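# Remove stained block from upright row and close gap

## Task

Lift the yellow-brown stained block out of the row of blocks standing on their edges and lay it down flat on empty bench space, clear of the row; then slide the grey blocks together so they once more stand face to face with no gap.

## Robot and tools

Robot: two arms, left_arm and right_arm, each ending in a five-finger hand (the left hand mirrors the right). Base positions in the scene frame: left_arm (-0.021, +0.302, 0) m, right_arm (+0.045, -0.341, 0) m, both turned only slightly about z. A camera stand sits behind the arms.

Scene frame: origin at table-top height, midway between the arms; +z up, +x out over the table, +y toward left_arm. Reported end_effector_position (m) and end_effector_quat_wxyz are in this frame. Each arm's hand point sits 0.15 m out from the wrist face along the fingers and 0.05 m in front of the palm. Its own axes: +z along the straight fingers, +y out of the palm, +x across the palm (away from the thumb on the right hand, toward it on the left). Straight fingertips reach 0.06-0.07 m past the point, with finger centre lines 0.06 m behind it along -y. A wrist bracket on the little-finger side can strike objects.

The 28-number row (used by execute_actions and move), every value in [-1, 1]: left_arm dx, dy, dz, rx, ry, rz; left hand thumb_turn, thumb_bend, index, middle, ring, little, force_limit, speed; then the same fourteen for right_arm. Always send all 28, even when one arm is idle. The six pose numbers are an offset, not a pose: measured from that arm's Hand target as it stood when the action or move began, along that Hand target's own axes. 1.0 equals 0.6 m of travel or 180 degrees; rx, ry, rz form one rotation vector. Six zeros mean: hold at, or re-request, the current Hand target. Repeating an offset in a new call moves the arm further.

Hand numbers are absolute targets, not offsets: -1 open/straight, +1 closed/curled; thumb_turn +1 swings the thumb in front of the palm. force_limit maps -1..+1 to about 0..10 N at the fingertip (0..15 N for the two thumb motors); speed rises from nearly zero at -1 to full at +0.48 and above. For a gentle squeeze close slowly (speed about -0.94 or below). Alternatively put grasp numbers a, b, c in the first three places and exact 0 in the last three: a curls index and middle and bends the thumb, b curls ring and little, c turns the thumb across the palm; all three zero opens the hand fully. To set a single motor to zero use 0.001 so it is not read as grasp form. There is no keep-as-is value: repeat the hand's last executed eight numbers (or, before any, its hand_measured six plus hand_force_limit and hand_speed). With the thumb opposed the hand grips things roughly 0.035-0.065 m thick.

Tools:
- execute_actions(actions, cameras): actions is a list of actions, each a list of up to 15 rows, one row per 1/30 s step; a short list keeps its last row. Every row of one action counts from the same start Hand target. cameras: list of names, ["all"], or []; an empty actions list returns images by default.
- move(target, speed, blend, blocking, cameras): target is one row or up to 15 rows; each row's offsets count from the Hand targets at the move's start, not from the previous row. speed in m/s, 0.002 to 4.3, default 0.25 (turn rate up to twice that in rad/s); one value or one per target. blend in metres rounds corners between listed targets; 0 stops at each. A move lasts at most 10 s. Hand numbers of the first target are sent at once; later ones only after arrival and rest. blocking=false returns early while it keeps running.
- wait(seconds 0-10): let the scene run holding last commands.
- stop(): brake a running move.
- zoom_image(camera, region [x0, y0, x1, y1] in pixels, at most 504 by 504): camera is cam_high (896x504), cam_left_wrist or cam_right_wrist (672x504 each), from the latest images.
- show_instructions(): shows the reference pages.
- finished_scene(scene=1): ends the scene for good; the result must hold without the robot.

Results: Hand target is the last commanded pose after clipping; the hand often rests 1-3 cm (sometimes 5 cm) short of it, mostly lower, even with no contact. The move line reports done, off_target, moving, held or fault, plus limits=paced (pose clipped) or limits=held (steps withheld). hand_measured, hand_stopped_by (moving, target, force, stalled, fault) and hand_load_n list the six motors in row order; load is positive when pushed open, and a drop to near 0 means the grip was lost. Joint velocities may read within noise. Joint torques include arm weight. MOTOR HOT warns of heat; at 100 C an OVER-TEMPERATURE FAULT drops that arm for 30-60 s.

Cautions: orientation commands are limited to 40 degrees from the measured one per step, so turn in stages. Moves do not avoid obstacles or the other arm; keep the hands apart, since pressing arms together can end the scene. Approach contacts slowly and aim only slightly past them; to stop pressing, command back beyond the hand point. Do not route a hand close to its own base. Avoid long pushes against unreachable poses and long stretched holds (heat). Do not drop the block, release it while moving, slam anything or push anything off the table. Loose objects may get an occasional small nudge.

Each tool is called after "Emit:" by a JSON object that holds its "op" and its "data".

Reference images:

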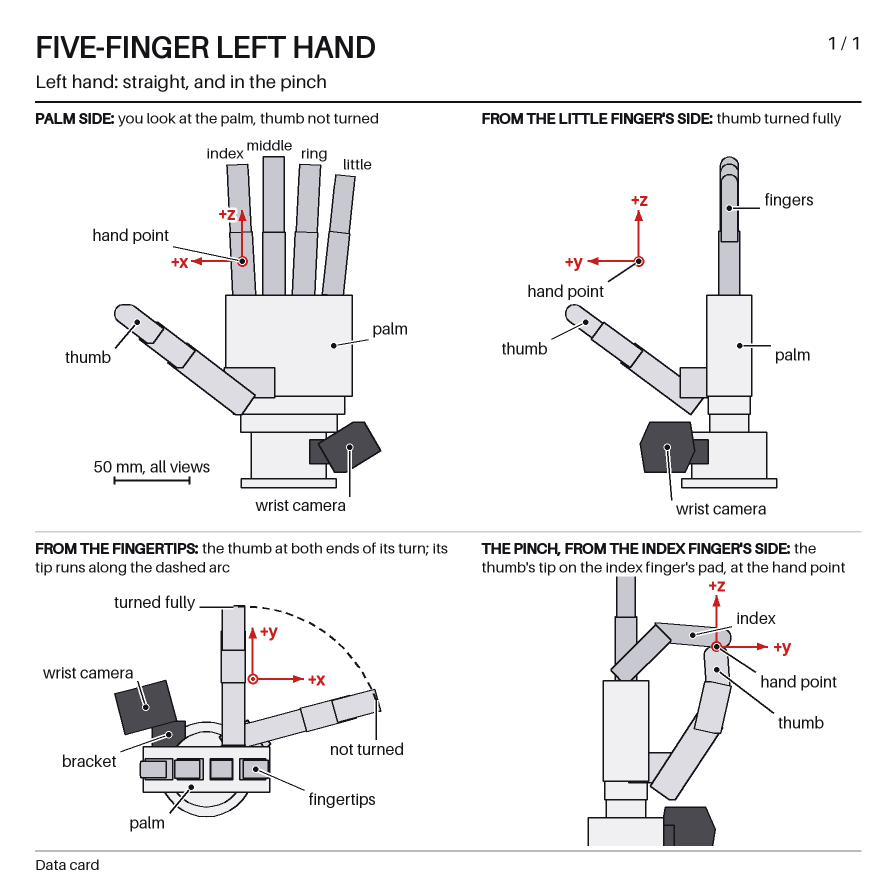

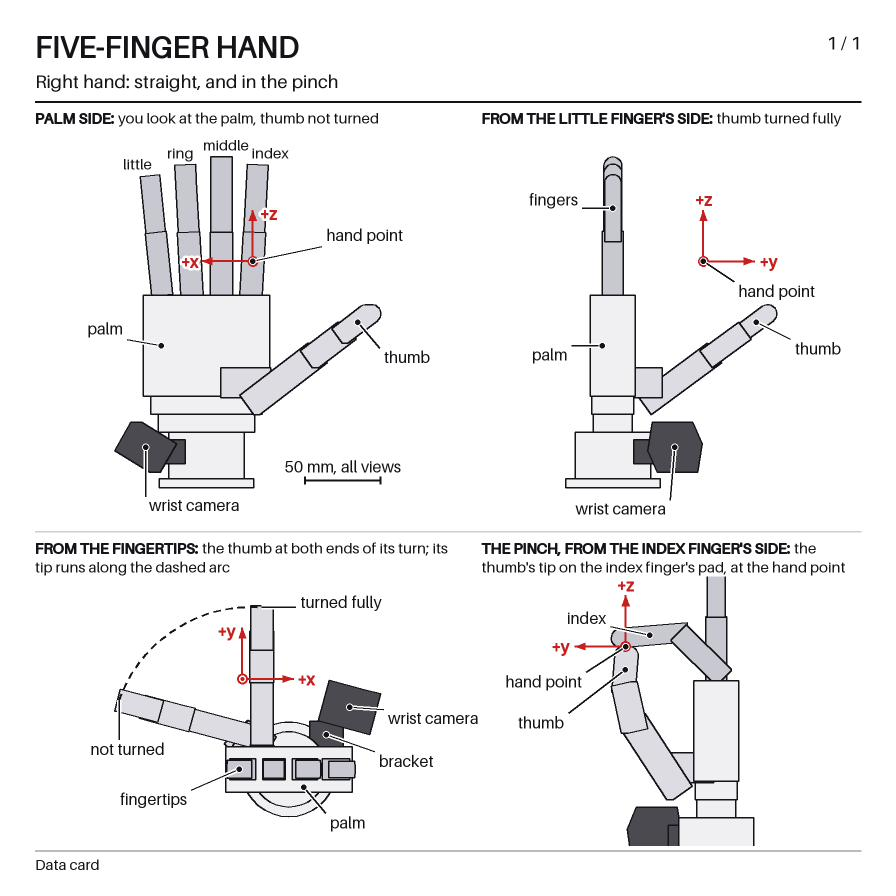

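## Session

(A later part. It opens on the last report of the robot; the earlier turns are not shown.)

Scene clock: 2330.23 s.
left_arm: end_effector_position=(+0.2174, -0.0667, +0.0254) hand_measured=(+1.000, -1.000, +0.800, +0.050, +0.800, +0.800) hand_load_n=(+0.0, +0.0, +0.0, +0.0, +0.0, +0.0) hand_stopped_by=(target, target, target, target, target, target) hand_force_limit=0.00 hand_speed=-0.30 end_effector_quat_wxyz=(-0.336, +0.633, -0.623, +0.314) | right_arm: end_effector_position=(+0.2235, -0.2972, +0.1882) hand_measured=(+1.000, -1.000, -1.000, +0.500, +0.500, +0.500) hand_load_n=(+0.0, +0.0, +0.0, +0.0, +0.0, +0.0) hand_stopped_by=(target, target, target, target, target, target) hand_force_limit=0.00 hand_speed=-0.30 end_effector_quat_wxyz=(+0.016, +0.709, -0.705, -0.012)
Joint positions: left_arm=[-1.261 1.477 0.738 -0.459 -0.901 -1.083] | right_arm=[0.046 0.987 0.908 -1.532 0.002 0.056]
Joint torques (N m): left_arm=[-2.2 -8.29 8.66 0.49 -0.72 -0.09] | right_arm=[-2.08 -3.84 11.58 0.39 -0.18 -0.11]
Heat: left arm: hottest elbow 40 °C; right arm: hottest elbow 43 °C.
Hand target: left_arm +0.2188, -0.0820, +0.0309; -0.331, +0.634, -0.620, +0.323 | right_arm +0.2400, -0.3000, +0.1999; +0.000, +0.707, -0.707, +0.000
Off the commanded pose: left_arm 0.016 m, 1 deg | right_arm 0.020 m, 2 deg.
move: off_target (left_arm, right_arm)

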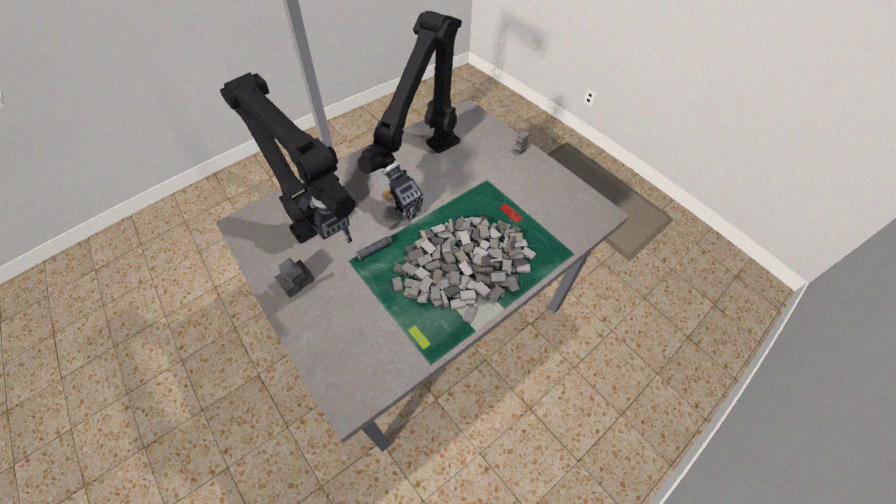

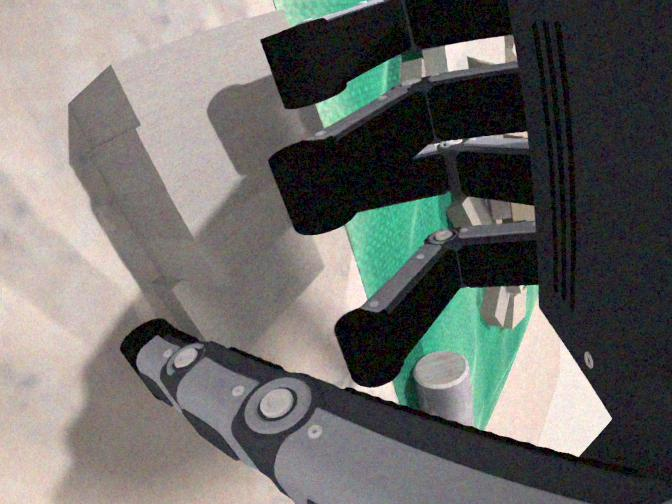

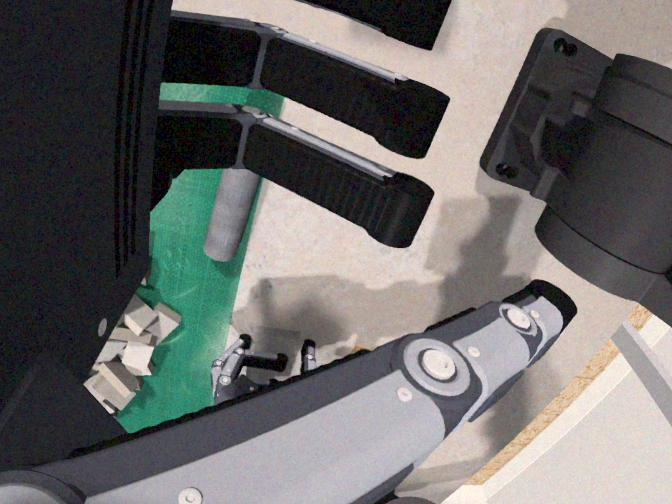

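Emit:
{"op": "move", "data": {"target": [0.0067,0.0001,-0.0001,0,0,0,1,-1,0.8,0.05,0.8,0.8,0,-0.3,0,0,0,0,0,0,1,-1,-1,0.5,0.5,0.5,0,-0.3], "speed": 0.04, "cameras": ["cam_right_wrist","cam_left_wrist"]}}

Emit:
{"op": "zoom_image", "data": {"camera": "cam_left_wrist", "region": [60, 160, 360, 400]}}

Emit:
{"op": "zoom_image", "data": {"camera": "cam_right_wrist", "region": [230, 310, 330, 390]}}

Scene clock: 2406.77 s.
left_arm: end_effector_position=(+0.2172, -0.0703, +0.0249) hand_measured=(+1.000, -1.000, +0.800, +0.050, +0.800, +0.800) hand_load_n=(+0.0, +0.0, +0.0, +0.0, +0.0, +0.0) hand_stopped_by=(target, target, target, target, target, target) hand_force_limit=0.00 hand_speed=-0.30 end_effector_quat_wxyz=(-0.335, +0.633, -0.623, +0.315) | right_arm: end_effector_position=(+0.2235, -0.2972, +0.1882) hand_measured=(+1.000, -1.000, -1.000, +0.500, +0.500, +0.500) hand_load_n=(+0.0, +0.0, +0.0, +0.0, +0.0, +0.0) hand_stopped_by=(target, target, target, target, target, target) hand_force_limit=0.00 hand_speed=-0.30 end_effector_quat_wxyz=(+0.016, +0.709, -0.705, -0.012)
Joint positions: left_arm=[-1.264 1.486 0.745 -0.459 -0.903 -1.087] | right_arm=[0.046 0.987 0.908 -1.532 0.002 0.056]
Joint torques (N m): left_arm=[-2.02 -8.29 8.98 0.29 -0.69 -0.11] | right_arm=[-2.08 -3.72 11.58 0.4 -0.17 -0.11]
Heat: left arm: hottest elbow 42 °C; right arm: hottest elbow 43 °C.
Hand target: left_arm +0.2188, -0.0861, +0.0309; -0.331, +0.634, -0.620, +0.323 | right_arm +0.2400, -0.3000, +0.1999; +0.000, +0.707, -0.707, +0.000
Off the commanded pose: left_arm 0.017 m, 1 deg | right_arm 0.020 m, 2 deg.
move: off_target (left_arm, right_arm)
Images, in order (width x height): cam_left_wrist 672x504, cam_right_wrist 672x504.

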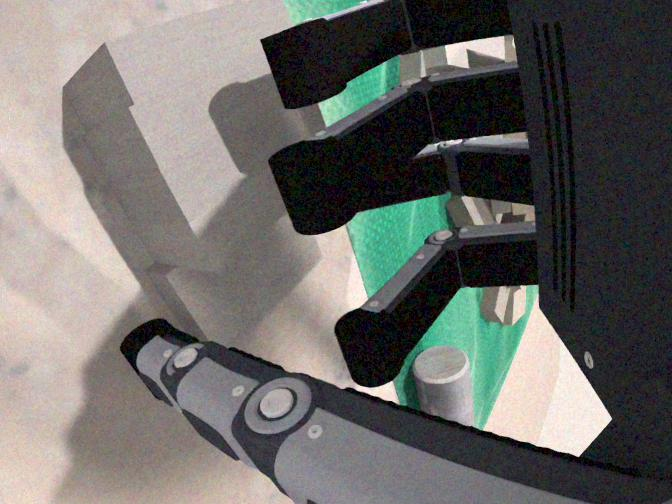

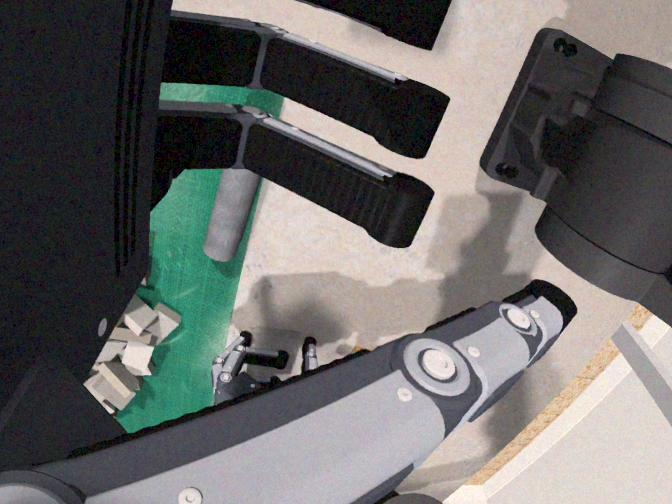

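Scaled by 1.680 from the camera's 672x504 image, which has a finer 960x720 frame.

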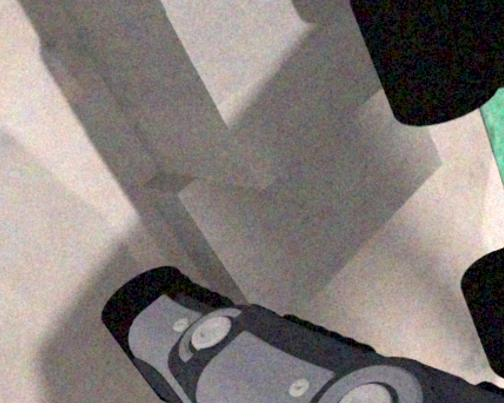

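Scaled by 5.040 from the camera's 672x504 image, which has a finer 960x720 frame.

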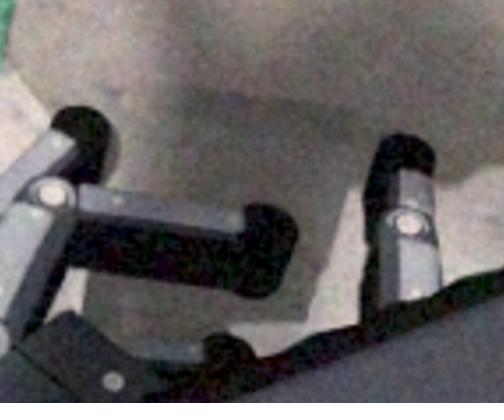

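Emit:
{"op": "move", "data": {"target": [0,0,0,0,0,0,1,-0.6,0.8,0.05,0.8,0.8,-0.8,-0.9,0,0,0,0,0,0,1,-1,-1,0.5,0.5,0.5,0,-0.3], "speed": 0.04, "cameras": ["cam_right_wrist","cam_left_wrist"]}}

Emit:
{"op": "zoom_image", "data": {"camera": "cam_left_wrist", "region": [60, 160, 360, 400]}}

Emit:
{"op": "zoom_image", "data": {"camera": "cam_right_wrist", "region": [230, 310, 330, 390]}}

Scene clock: 2420.53 s.
left_arm: end_effector_position=(+0.2169, -0.0704, +0.0246) hand_measured=(+1.000, -0.838, +0.800, +0.050, +0.800, +0.800) hand_load_n=(+0.5, +2.0, +0.0, +1.5, +0.5, +0.0) hand_stopped_by=(target, force, target, target, target, target) hand_force_limit=-0.80 hand_speed=-0.90 end_effector_quat_wxyz=(-0.335, +0.633, -0.623, +0.314) | right_arm: end_effector_position=(+0.2235, -0.2972, +0.1882) hand_measured=(+1.000, -1.000, -1.000, +0.500, +0.500, +0.500) hand_load_n=(+0.0, +0.0, +0.0, +0.0, +0.5, +0.0) hand_stopped_by=(target, target, target, target, target, target) hand_force_limit=0.00 hand_speed=-0.30 end_effector_quat_wxyz=(+0.016, +0.709, -0.705, -0.012)
Joint positions: left_arm=[-1.265 1.487 0.745 -0.459 -0.903 -1.087] | right_arm=[0.046 0.987 0.908 -1.532 0.002 0.056]
Joint torques (N m): left_arm=[-1.85 -8.47 8.96 0.32 -0.69 -0.1] | right_arm=[-2.2 -3.66 11.58 0.39 -0.18 -0.11]
Heat: left arm: hottest elbow 41 °C; right arm: hottest elbow 43 °C.
Hand target: left_arm +0.2189, -0.0860, +0.0310; -0.331, +0.634, -0.620, +0.323 | right_arm +0.2400, -0.3000, +0.1999; +0.000, +0.707, -0.707, +0.000
Off the commanded pose: left_arm 0.017 m, 1 deg | right_arm 0.020 m, 2 deg.
move: off_target (left_arm, right_arm)
Images, in order (width x height): cam_left_wrist 672x504, cam_right_wrist 672x504.

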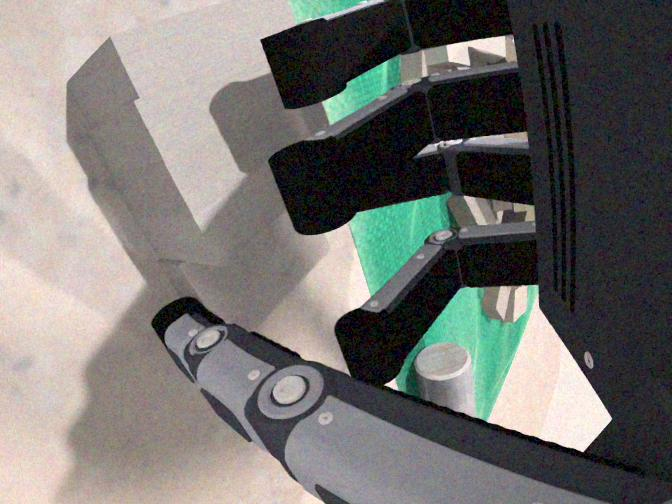

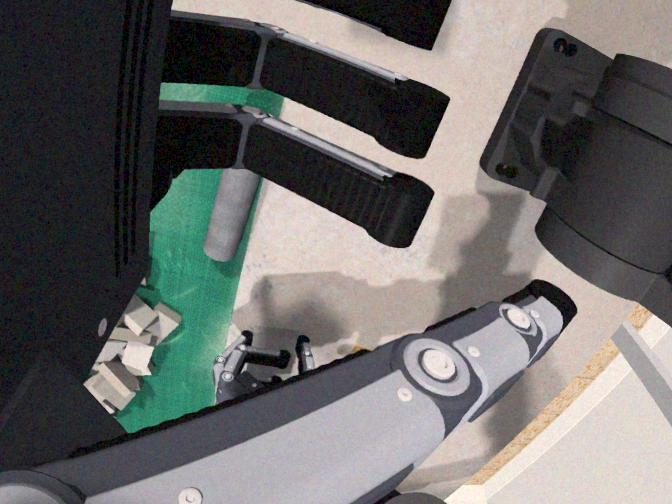

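Scaled by 1.680 from the camera's 672x504 image, which has a finer 960x720 frame.

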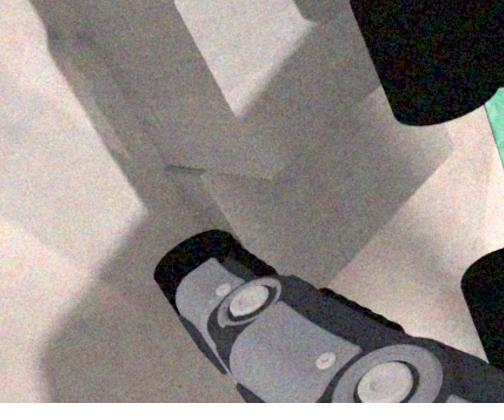

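Scaled by 5.040 from the camera's 672x504 image, which has a finer 960x720 frame.

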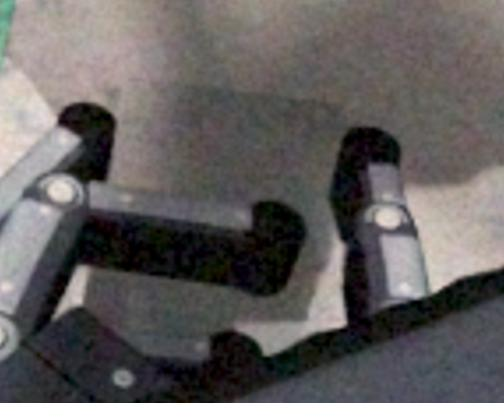

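Emit:
{"op": "move", "data": {"target": [0.005,-0.019,-0.0135,0,0,0,1,-0.6,0.8,0.05,0.8,0.8,-0.8,-0.9,0,0,0,0,0,0,1,-1,-1,0.5,0.5,0.5,0,-0.3], "speed": 0.03, "cameras": ["cam_right_wrist","cam_left_wrist","cam_high"]}}

Emit:
{"op": "zoom_image", "data": {"camera": "cam_left_wrist", "region": [60, 160, 360, 400]}}

Emit:
{"op": "zoom_image", "data": {"camera": "cam_right_wrist", "region": [230, 310, 330, 390]}}

Emit:
{"op": "zoom_image", "data": {"camera": "cam_high", "region": [376, 180, 432, 226]}}

Scene clock: 2437.63 s.
left_arm: end_effector_position=(+0.2161, -0.0707, +0.0281) hand_measured=(+1.000, -0.838, +0.800, +0.050, +0.800, +0.800) hand_load_n=(+0.5, +1.0, +0.0, +2.0, +0.0, +0.0) hand_stopped_by=(target, force, target, target, target, target) hand_force_limit=-0.80 hand_speed=-0.90 end_effector_quat_wxyz=(-0.339, +0.630, -0.628, +0.306) | right_arm: end_effector_position=(+0.2235, -0.2972, +0.1882) hand_measured=(+1.000, -1.000, -1.000, +0.500, +0.500, +0.500) hand_load_n=(+0.0, -0.5, +0.0, +0.0, +0.0, +0.0) hand_stopped_by=(target, target, target, target, target, target) hand_force_limit=0.00 hand_speed=-0.30 end_effector_quat_wxyz=(+0.016, +0.709, -0.705, -0.012)
Joint positions: left_arm=[-1.267 1.487 0.764 -0.501 -0.903 -1.091] | right_arm=[0.046 0.987 0.908 -1.532 0.002 0.056]
Joint torques (N m): left_arm=[-1.96 -10.11 9.39 0.06 -0.71 -0.1] | right_arm=[-2.02 -3.72 11.55 0.4 -0.18 -0.11]
Heat: left arm: hottest elbow 41 °C; right arm: hottest elbow 43 °C.
Hand target: left_arm +0.2188, -0.0892, +0.0450; -0.331, +0.634, -0.620, +0.323 | right_arm +0.2400, -0.3000, +0.1999; +0.000, +0.707, -0.707, +0.000
Off the commanded pose: left_arm 0.025 m, 2 deg | right_arm 0.020 m, 2 deg.
move: off_target (left_arm, right_arm)

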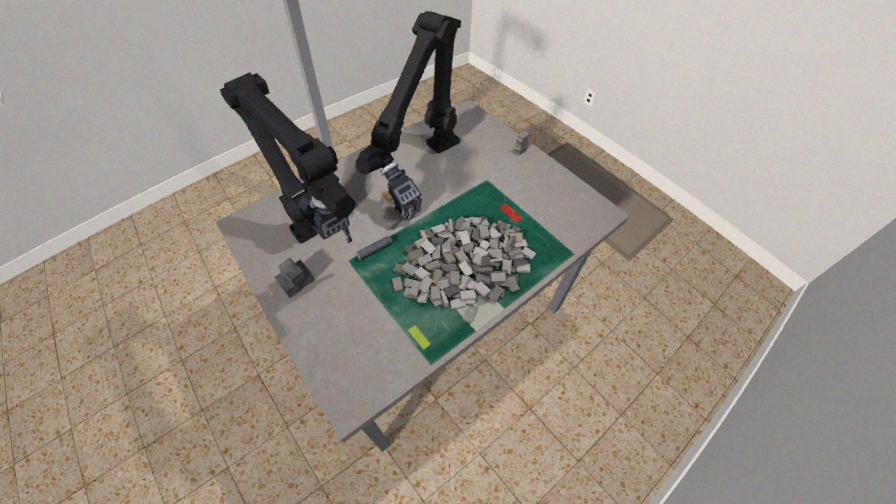

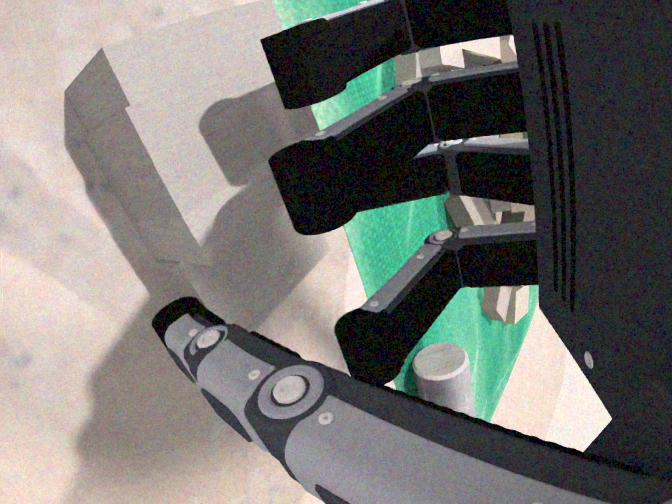

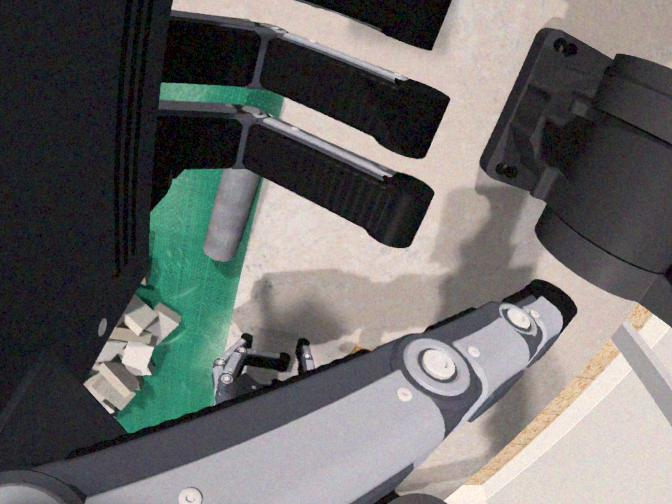

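Scaled by 1.680 from the camera's 672x504 image, which has a finer 960x720 frame.

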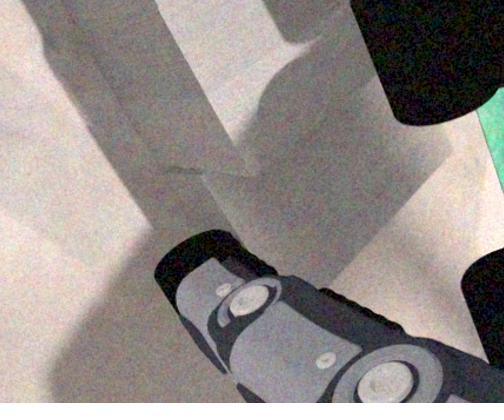

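Scaled by 5.040 from the camera's 672x504 image, which has a finer 960x720 frame.

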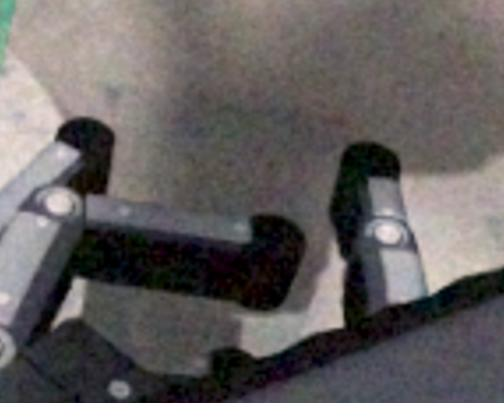

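Scaled by 9.000 from the camera's 896x504 image, which has a finer 1280x720 frame.

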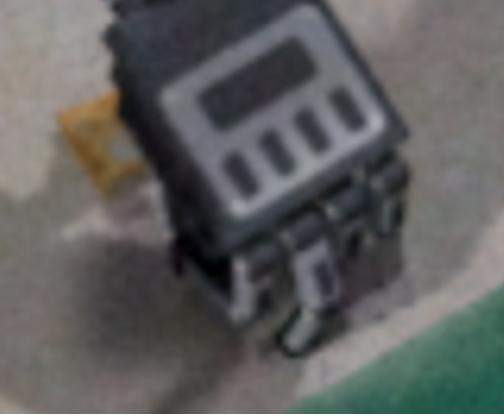

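Emit:
{"op": "move", "data": {"target": [0,-0.0109,-0.0076,0,0,0,1,-0.6,0.8,0.05,0.8,0.8,-0.8,-0.9,0,0,0,0,0,0,1,-1,-1,0.5,0.5,0.5,0,-0.3], "speed": 0.03, "cameras": ["cam_right_wrist","cam_left_wrist"]}}

Emit:
{"op": "zoom_image", "data": {"camera": "cam_left_wrist", "region": [60, 160, 360, 400]}}

Emit:
{"op": "zoom_image", "data": {"camera": "cam_right_wrist", "region": [230, 310, 330, 390]}}

Scene clock: 2443.57 s.
left_arm: end_effector_position=(+0.2172, -0.0732, +0.0368) hand_measured=(+1.000, -0.838, +0.800, +0.050, +0.800, +0.800) hand_load_n=(+0.0, +0.0, +0.0, +0.0, +0.0, +0.0) hand_stopped_by=(target, force, target, target, target, target) hand_force_limit=-0.80 hand_speed=-0.90 end_effector_quat_wxyz=(-0.339, +0.631, -0.626, +0.308) | right_arm: end_effector_position=(+0.2235, -0.2972, +0.1882) hand_measured=(+1.000, -1.000, -1.000, +0.500, +0.500, +0.500) hand_load_n=(-0.5, -0.5, +0.0, +0.0, +0.0, +0.0) hand_stopped_by=(target, target, target, target, target, target) hand_force_limit=0.00 hand_speed=-0.30 end_effector_quat_wxyz=(+0.016, +0.709, -0.705, -0.012)
Joint positions: left_arm=[-1.267 1.474 0.779 -0.525 -0.904 -1.092] | right_arm=[0.046 0.987 0.908 -1.532 0.002 0.056]
Joint torques (N m): left_arm=[-1.9 -10.11 9.17 0.08 -0.69 -0.1] | right_arm=[-2.14 -3.66 11.56 0.4 -0.18 -0.11]
Heat: left arm: hottest elbow 41 °C; right arm: hottest elbow 43 °C.
Hand target: left_arm +0.2188, -0.0891, +0.0530; -0.331, +0.634, -0.620, +0.323 | right_arm +0.2400, -0.3000, +0.1999; +0.000, +0.707, -0.707, +0.000
Off the commanded pose: left_arm 0.023 m, 2 deg | right_arm 0.020 m, 2 deg.
move: off_target (left_arm, right_arm)
Images, in order (width x height): cam_left_wrist 672x504, cam_right_wrist 672x504.

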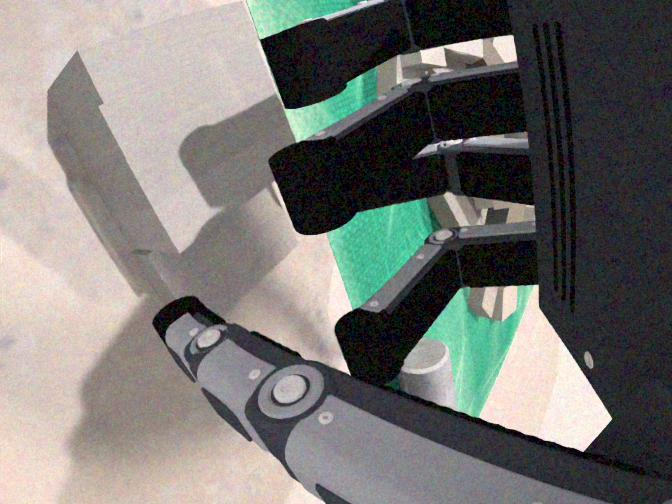

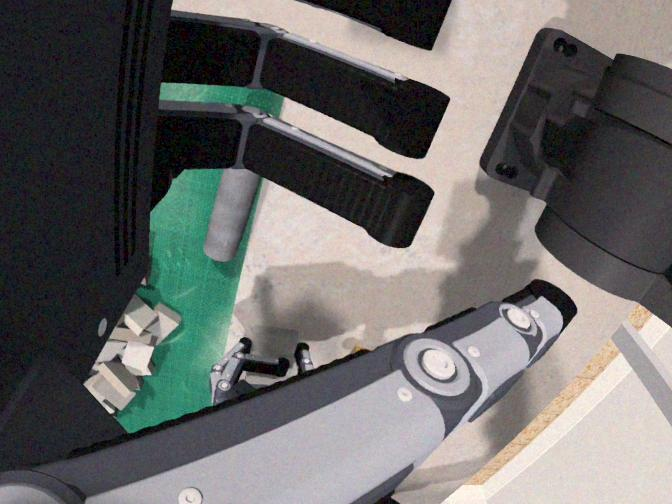

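Scaled by 1.680 from the camera's 672x504 image, which has a finer 960x720 frame.

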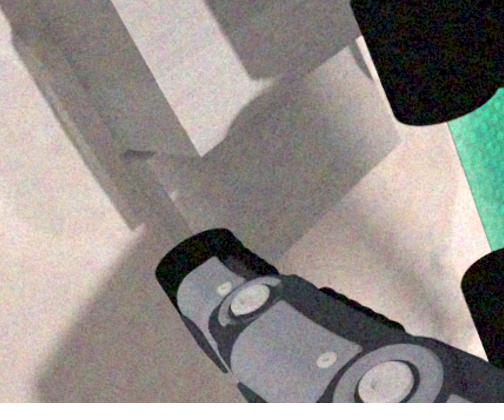

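Scaled by 5.040 from the camera's 672x504 image, which has a finer 960x720 frame.

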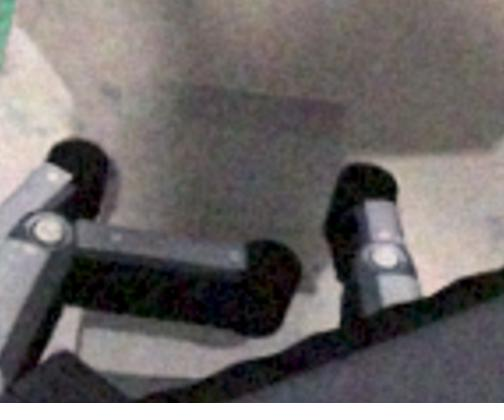

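Emit:
{"op": "move", "data": {"target": [[0,0,0,0,0,0,1,-1,0.8,0.05,0.8,0.8,-0.8,-0.6,0,0,0,0,0,0,1,-1,-1,0.5,0.5,0.5,0,-0.3],[-0.0018,0.0316,0.0261,0,0,0,1,-1,0.8,0.05,0.8,0.8,-0.8,-0.6,0,0,0,0,0,0,1,-1,-1,0.5,0.5,0.5,0,-0.3]], "speed": 0.03, "cameras": ["cam_right_wrist","cam_left_wrist"]}}

Emit:
{"op": "zoom_image", "data": {"camera": "cam_left_wrist", "region": [60, 160, 360, 400]}}

Emit:
{"op": "zoom_image", "data": {"camera": "cam_right_wrist", "region": [230, 310, 330, 390]}}

Scene clock: 2467.10 s.
left_arm: end_effector_position=(+0.2204, -0.0831, +0.0314) hand_measured=(+1.000, -1.000, +0.800, +0.050, +0.800, +0.800) hand_load_n=(+0.0, +0.0, +0.0, +0.0, +0.0, +0.0) hand_stopped_by=(target, target, target, target, target, target) hand_force_limit=-0.80 hand_speed=-0.60 end_effector_quat_wxyz=(-0.332, +0.635, -0.620, +0.320) | right_arm: end_effector_position=(+0.2235, -0.2972, +0.1882) hand_measured=(+1.000, -1.000, -1.000, +0.500, +0.500, +0.500) hand_load_n=(+0.0, +0.0, +0.0, +0.0, +0.0, +0.0) hand_stopped_by=(target, target, target, target, target, target) hand_force_limit=0.00 hand_speed=-0.30 end_effector_quat_wxyz=(+0.016, +0.709, -0.705, -0.012)
Joint positions: left_arm=[-1.267 1.499 0.779 -0.469 -0.904 -1.092] | right_arm=[0.046 0.987 0.908 -1.532 0.002 0.056]
Joint torques (N m): left_arm=[-1.55 -8.59 6.75 1.16 -0.63 0] | right_arm=[-2.08 -3.78 11.55 0.4 -0.18 -0.11]
Heat: left arm: hottest elbow 41 °C; right arm: hottest elbow 43 °C.
Hand target: left_arm +0.2208, -0.0880, +0.0284; -0.331, +0.634, -0.620, +0.323 | right_arm +0.2400, -0.3000, +0.1999; +0.000, +0.707, -0.707, +0.000
Off the commanded pose: left_arm 0.006 m, 0 deg | right_arm 0.020 m, 2 deg.
move: off_target (right_arm)
Images, in order (width x height): cam_left_wrist 672x504, cam_right_wrist 672x504.

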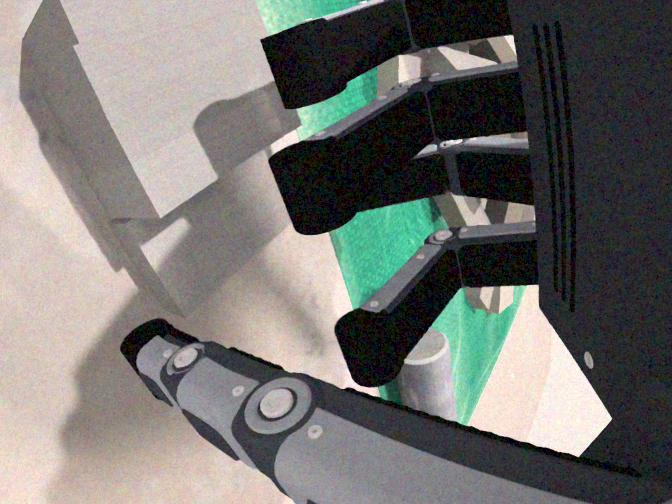

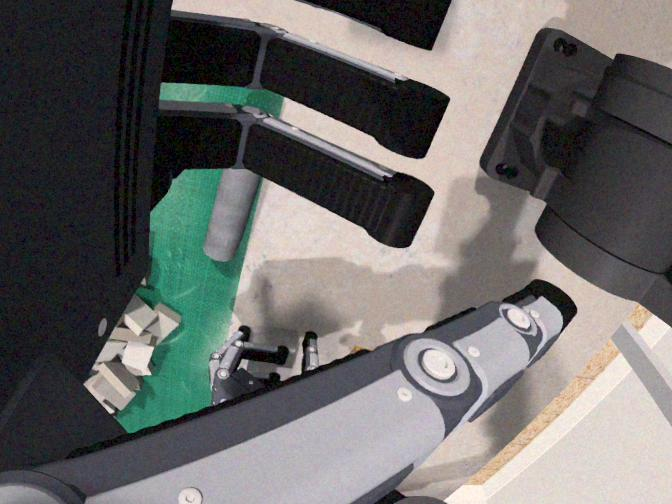

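Scaled by 1.680 from the camera's 672x504 image, which has a finer 960x720 frame.

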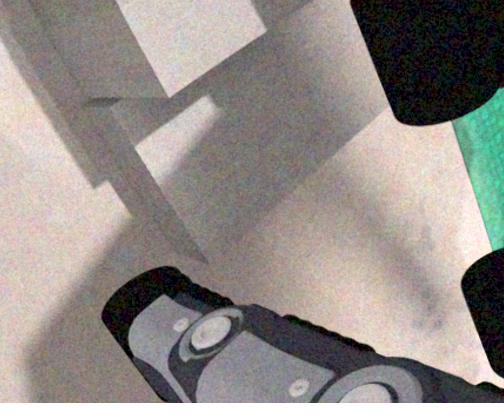

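Scaled by 5.040 from the camera's 672x504 image, which has a finer 960x720 frame.

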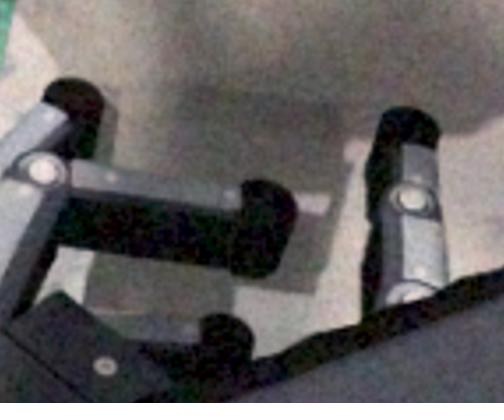

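Emit:
{"op": "move", "data": {"target": [-0.0167,0.0121,0.0089,0,0,0,1,-1,0.8,0.05,0.8,0.8,-0.8,-0.6,0,0,0,0,0,0,1,-1,-1,0.5,0.5,0.5,0,-0.3], "speed": 0.03}}

Scene clock: 2477.77 s.
left_arm: end_effector_position=(+0.2188, -0.0785, +0.0240) hand_measured=(+1.000, -1.000, +0.800, +0.050, +0.800, +0.800) hand_load_n=(-0.5, +0.0, +0.0, +0.0, +0.0, +0.0) hand_stopped_by=(target, target, target, target, target, target) hand_force_limit=-0.80 hand_speed=-0.60 end_effector_quat_wxyz=(-0.330, +0.634, -0.620, +0.324) | right_arm: end_effector_position=(+0.2235, -0.2972, +0.1882) hand_measured=(+1.000, -1.000, -1.000, +0.500, +0.500, +0.500) hand_load_n=(-0.5, +0.0, +0.0, +0.0, +0.0, +0.0) hand_stopped_by=(target, target, target, target, target, target) hand_force_limit=0.00 hand_speed=-0.30 end_effector_quat_wxyz=(+0.016, +0.709, -0.705, -0.012)
Joint positions: left_arm=[-1.267 1.499 0.749 -0.427 -0.903 -1.086] | right_arm=[0.046 0.987 0.908 -1.532 0.002 0.056]
Joint torques (N m): left_arm=[-0.85 -8.64 5.97 1.26 -0.54 0.06] | right_arm=[-2.08 -3.78 11.56 0.38 -0.18 -0.11]
Heat: left arm: hottest elbow 40 °C; right arm: hottest elbow 43 °C.
Hand target: left_arm +0.2208, -0.0781, +0.0194; -0.331, +0.634, -0.620, +0.323 | right_arm +0.2400, -0.3000, +0.1999; +0.000, +0.707, -0.707, +0.000
Off the commanded pose: left_arm 0.005 m, 0 deg | right_arm 0.020 m, 2 deg.
move: off_target (right_arm)

Emit:
{"op": "move", "data": {"target": [-0.0058,0.0013,0.001,0,0,0,1,-1,0.8,0.05,0.8,0.8,-0.8,-0.6,0,0,0,0,0,0,1,-1,-1,0.5,0.5,0.5,0,-0.3], "speed": 0.03, "cameras": ["cam_right_wrist","cam_left_wrist"]}}

Emit:
{"op": "zoom_image", "data": {"camera": "cam_left_wrist", "region": [60, 160, 360, 400]}}

Emit:
{"op": "zoom_image", "data": {"camera": "cam_right_wrist", "region": [230, 310, 330, 390]}}

Scene clock: 2483.37 s.
left_arm: end_effector_position=(+0.2190, -0.0784, +0.0238) hand_measured=(+1.000, -1.000, +0.800, +0.050, +0.800, +0.800) hand_load_n=(-1.0, +0.0, +0.0, +0.0, +0.0, +0.0) hand_stopped_by=(target, target, target, target, target, target) hand_force_limit=-0.80 hand_speed=-0.60 end_effector_quat_wxyz=(-0.330, +0.633, -0.620, +0.326) | right_arm: end_effector_position=(+0.2235, -0.2972, +0.1882) hand_measured=(+1.000, -1.000, -1.000, +0.500, +0.500, +0.500) hand_load_n=(+0.0, +0.0, +0.0, +0.0, +0.0, +0.0) hand_stopped_by=(target, target, target, target, target, target) hand_force_limit=0.00 hand_speed=-0.30 end_effector_quat_wxyz=(+0.016, +0.709, -0.705, -0.012)
Joint positions: left_arm=[-1.266 1.498 0.746 -0.417 -0.903 -1.081] | right_arm=[0.046 0.987 0.908 -1.532 0.002 0.056]
Joint torques (N m): left_arm=[-0.79 -9.17 5.34 1.14 -0.48 0.04] | right_arm=[-2.08 -3.72 11.58 0.42 -0.18 -0.11]
Heat: left arm: hottest elbow 40 °C; right arm: hottest elbow 43 °C.
Hand target: left_arm +0.2209, -0.0745, +0.0185; -0.331, +0.634, -0.620, +0.323 | right_arm +0.2400, -0.3000, +0.1999; +0.000, +0.707, -0.707, +0.000
Off the commanded pose: left_arm 0.007 m, 0 deg | right_arm 0.020 m, 2 deg.
move: off_target (right_arm)
Images, in order (width x height): cam_left_wrist 672x504, cam_right_wrist 672x504.

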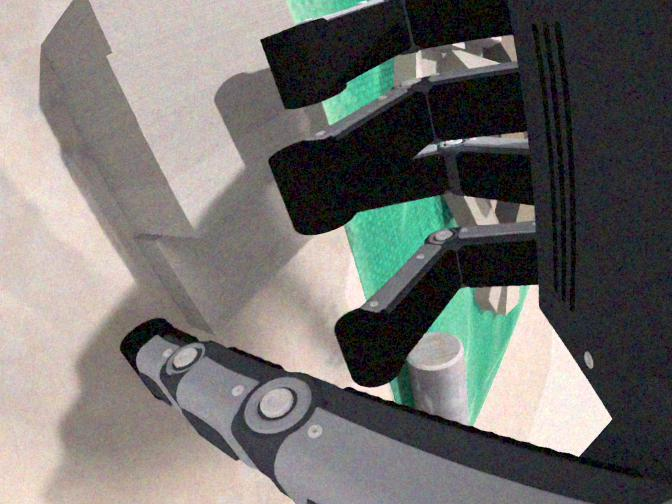

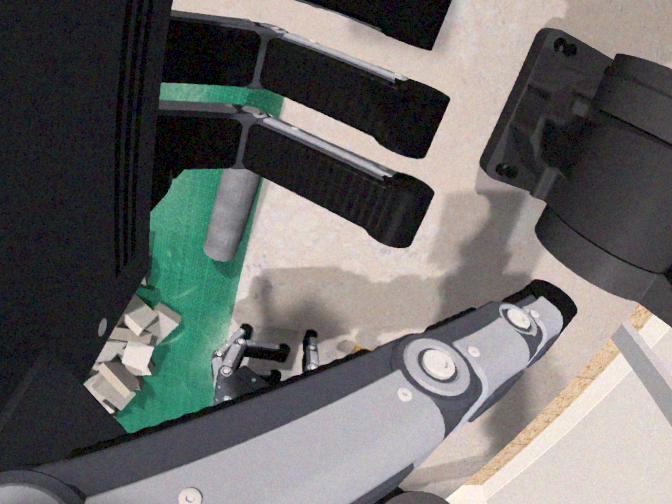

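Scaled by 1.680 from the camera's 672x504 image, which has a finer 960x720 frame.

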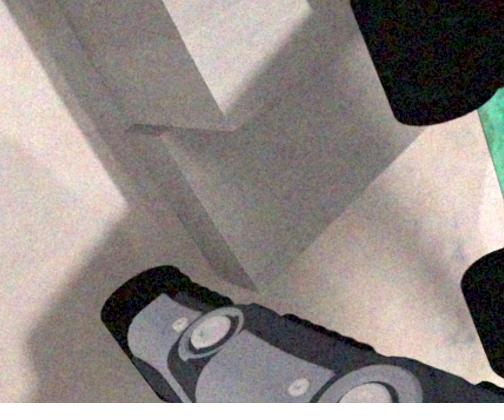

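Scaled by 5.040 from the camera's 672x504 image, which has a finer 960x720 frame.

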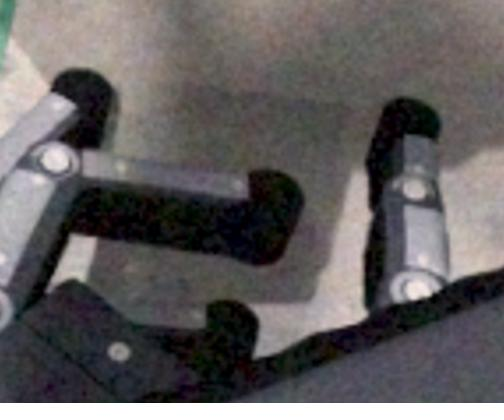

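Emit:
{"op": "move", "data": {"target": [0,0,0,0,0,0,1,-0.6,0.8,0.05,0.8,0.8,-0.4,-0.9,0,0,0,0,0,0,1,-1,-1,0.5,0.5,0.5,0,-0.3], "speed": 0.03, "cameras": ["cam_right_wrist","cam_left_wrist"]}}

Emit:
{"op": "zoom_image", "data": {"camera": "cam_left_wrist", "region": [60, 160, 360, 400]}}

Scene clock: 2494.80 s.
left_arm: end_effector_position=(+0.2189, -0.0783, +0.0236) hand_measured=(+1.000, -0.830, +0.800, +0.050, +0.800, +0.800) hand_load_n=(+0.5, +4.5, +0.0, +1.0, -0.5, +0.0) hand_stopped_by=(target, force, target, target, target, target) hand_force_limit=-0.40 hand_speed=-0.90 end_effector_quat_wxyz=(-0.330, +0.633, -0.620, +0.325) | right_arm: end_effector_position=(+0.2235, -0.2972, +0.1882) hand_measured=(+1.000, -1.000, -1.000, +0.500, +0.500, +0.500) hand_load_n=(+0.0, +0.0, +0.0, +0.0, +0.5, +0.0) hand_stopped_by=(target, target, target, target, target, target) hand_force_limit=0.00 hand_speed=-0.30 end_effector_quat_wxyz=(+0.016, +0.709, -0.705, -0.012)
Joint positions: left_arm=[-1.266 1.498 0.745 -0.417 -0.903 -1.079] | right_arm=[0.046 0.987 0.908 -1.532 0.002 0.056]
Joint torques (N m): left_arm=[-0.91 -9.05 5.44 1.17 -0.52 0.03] | right_arm=[-2.08 -3.72 11.58 0.42 -0.18 -0.11]
Heat: left arm: hottest elbow 39 °C; right arm: hottest elbow 43 °C.
Hand target: left_arm +0.2208, -0.0744, +0.0183; -0.331, +0.634, -0.620, +0.323 | right_arm +0.2400, -0.3000, +0.1999; +0.000, +0.707, -0.707, +0.000
Off the commanded pose: left_arm 0.007 m, 0 deg | right_arm 0.020 m, 2 deg.
move: off_target (right_arm)
Images, in order (width x height): cam_left_wrist 672x504, cam_right_wrist 672x504.

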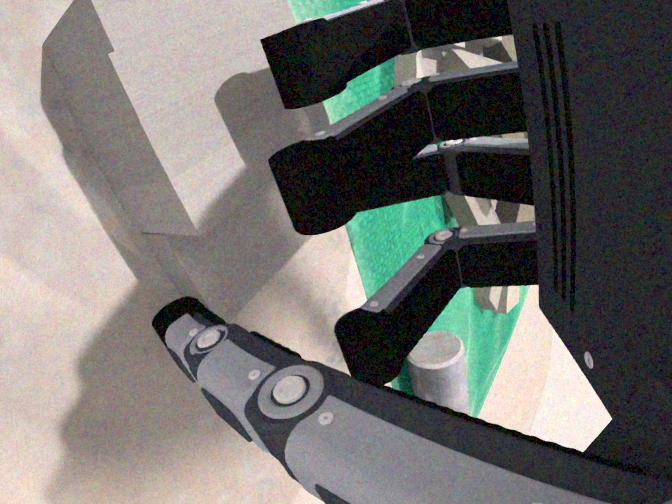

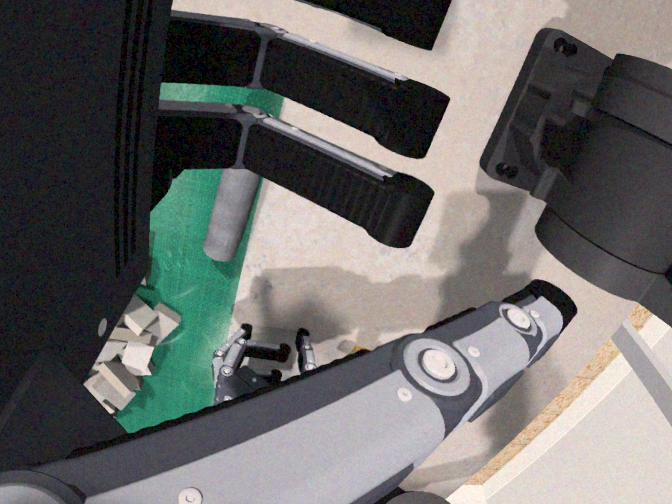

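Scaled by 1.680 from the camera's 672x504 image, which has a finer 960x720 frame.

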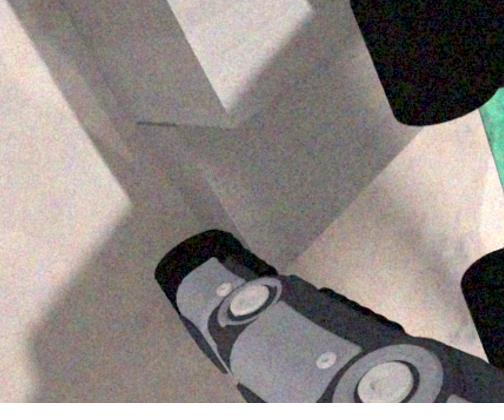

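Emit:
{"op": "move", "data": {"target": [0.0067,-0.0409,-0.0288,0,0,0,1,-0.6,0.8,0.05,0.8,0.8,-0.4,-0.9,0,0,0,0,0,0,1,-1,-1,0.5,0.5,0.5,0,-0.3], "speed": 0.03, "cameras": ["cam_right_wrist","cam_left_wrist"]}}

Emit:
{"op": "zoom_image", "data": {"camera": "cam_left_wrist", "region": [60, 160, 360, 400]}}

Emit:
{"op": "zoom_image", "data": {"camera": "cam_right_wrist", "region": [230, 310, 330, 390]}}

Scene clock: 2504.13 s.
left_arm: end_effector_position=(+0.2149, -0.0679, +0.0330) hand_measured=(+1.000, -0.830, +0.800, +0.050, +0.800, +0.800) hand_load_n=(+1.0, +2.5, +0.0, +3.0, +0.5, +0.0) hand_stopped_by=(target, force, target, target, target, target) hand_force_limit=-0.40 hand_speed=-0.90 end_effector_quat_wxyz=(-0.335, +0.630, -0.627, +0.313) | right_arm: end_effector_position=(+0.2235, -0.2972, +0.1882) hand_measured=(+1.000, -1.000, -1.000, +0.500, +0.500, +0.500) hand_load_n=(+0.0, +0.0, +0.0, +0.0, +0.0, +0.0) hand_stopped_by=(target, target, target, target, target, target) hand_force_limit=0.00 hand_speed=-0.30 end_effector_quat_wxyz=(+0.016, +0.709, -0.705, -0.012)
Joint positions: left_arm=[-1.266 1.461 0.747 -0.487 -0.9 -1.079] | right_arm=[0.046 0.987 0.908 -1.532 0.002 0.056]
Joint torques (N m): left_arm=[-0.91 -10.23 8.88 -0.02 -0.68 0] | right_arm=[-2.08 -3.72 11.56 0.42 -0.18 -0.11]
Heat: left arm: hottest elbow 39 °C; right arm: hottest elbow 43 °C.
Hand target: left_arm +0.2208, -0.0784, +0.0485; -0.331, +0.634, -0.620, +0.323 | right_arm +0.2400, -0.3000, +0.1999; +0.000, +0.707, -0.707, +0.000
Off the commanded pose: left_arm 0.020 m, 2 deg | right_arm 0.020 m, 2 deg.
move: off_target (left_arm, right_arm)
Images, in order (width x height): cam_left_wrist 672x504, cam_right_wrist 672x504.

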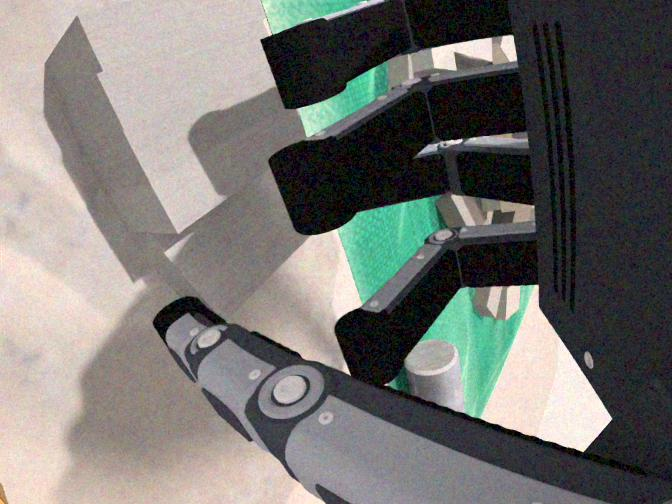

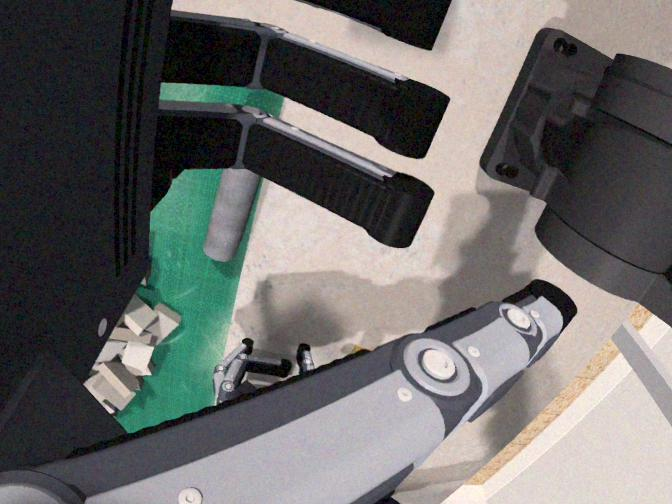

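Scaled by 1.680 from the camera's 672x504 image, which has a finer 960x720 frame.

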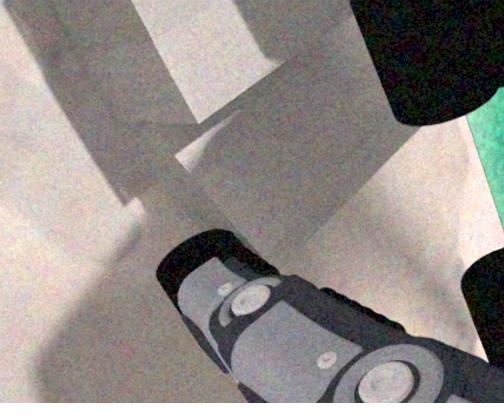

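Scaled by 5.040 from the camera's 672x504 image, which has a finer 960x720 frame.

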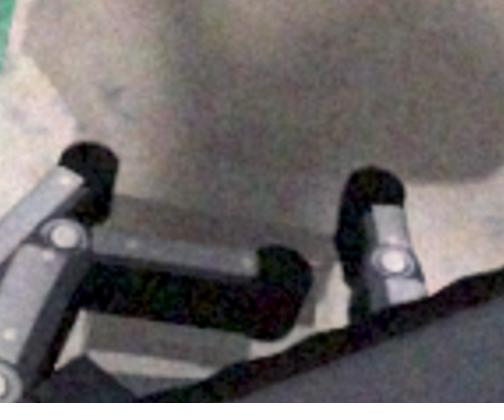

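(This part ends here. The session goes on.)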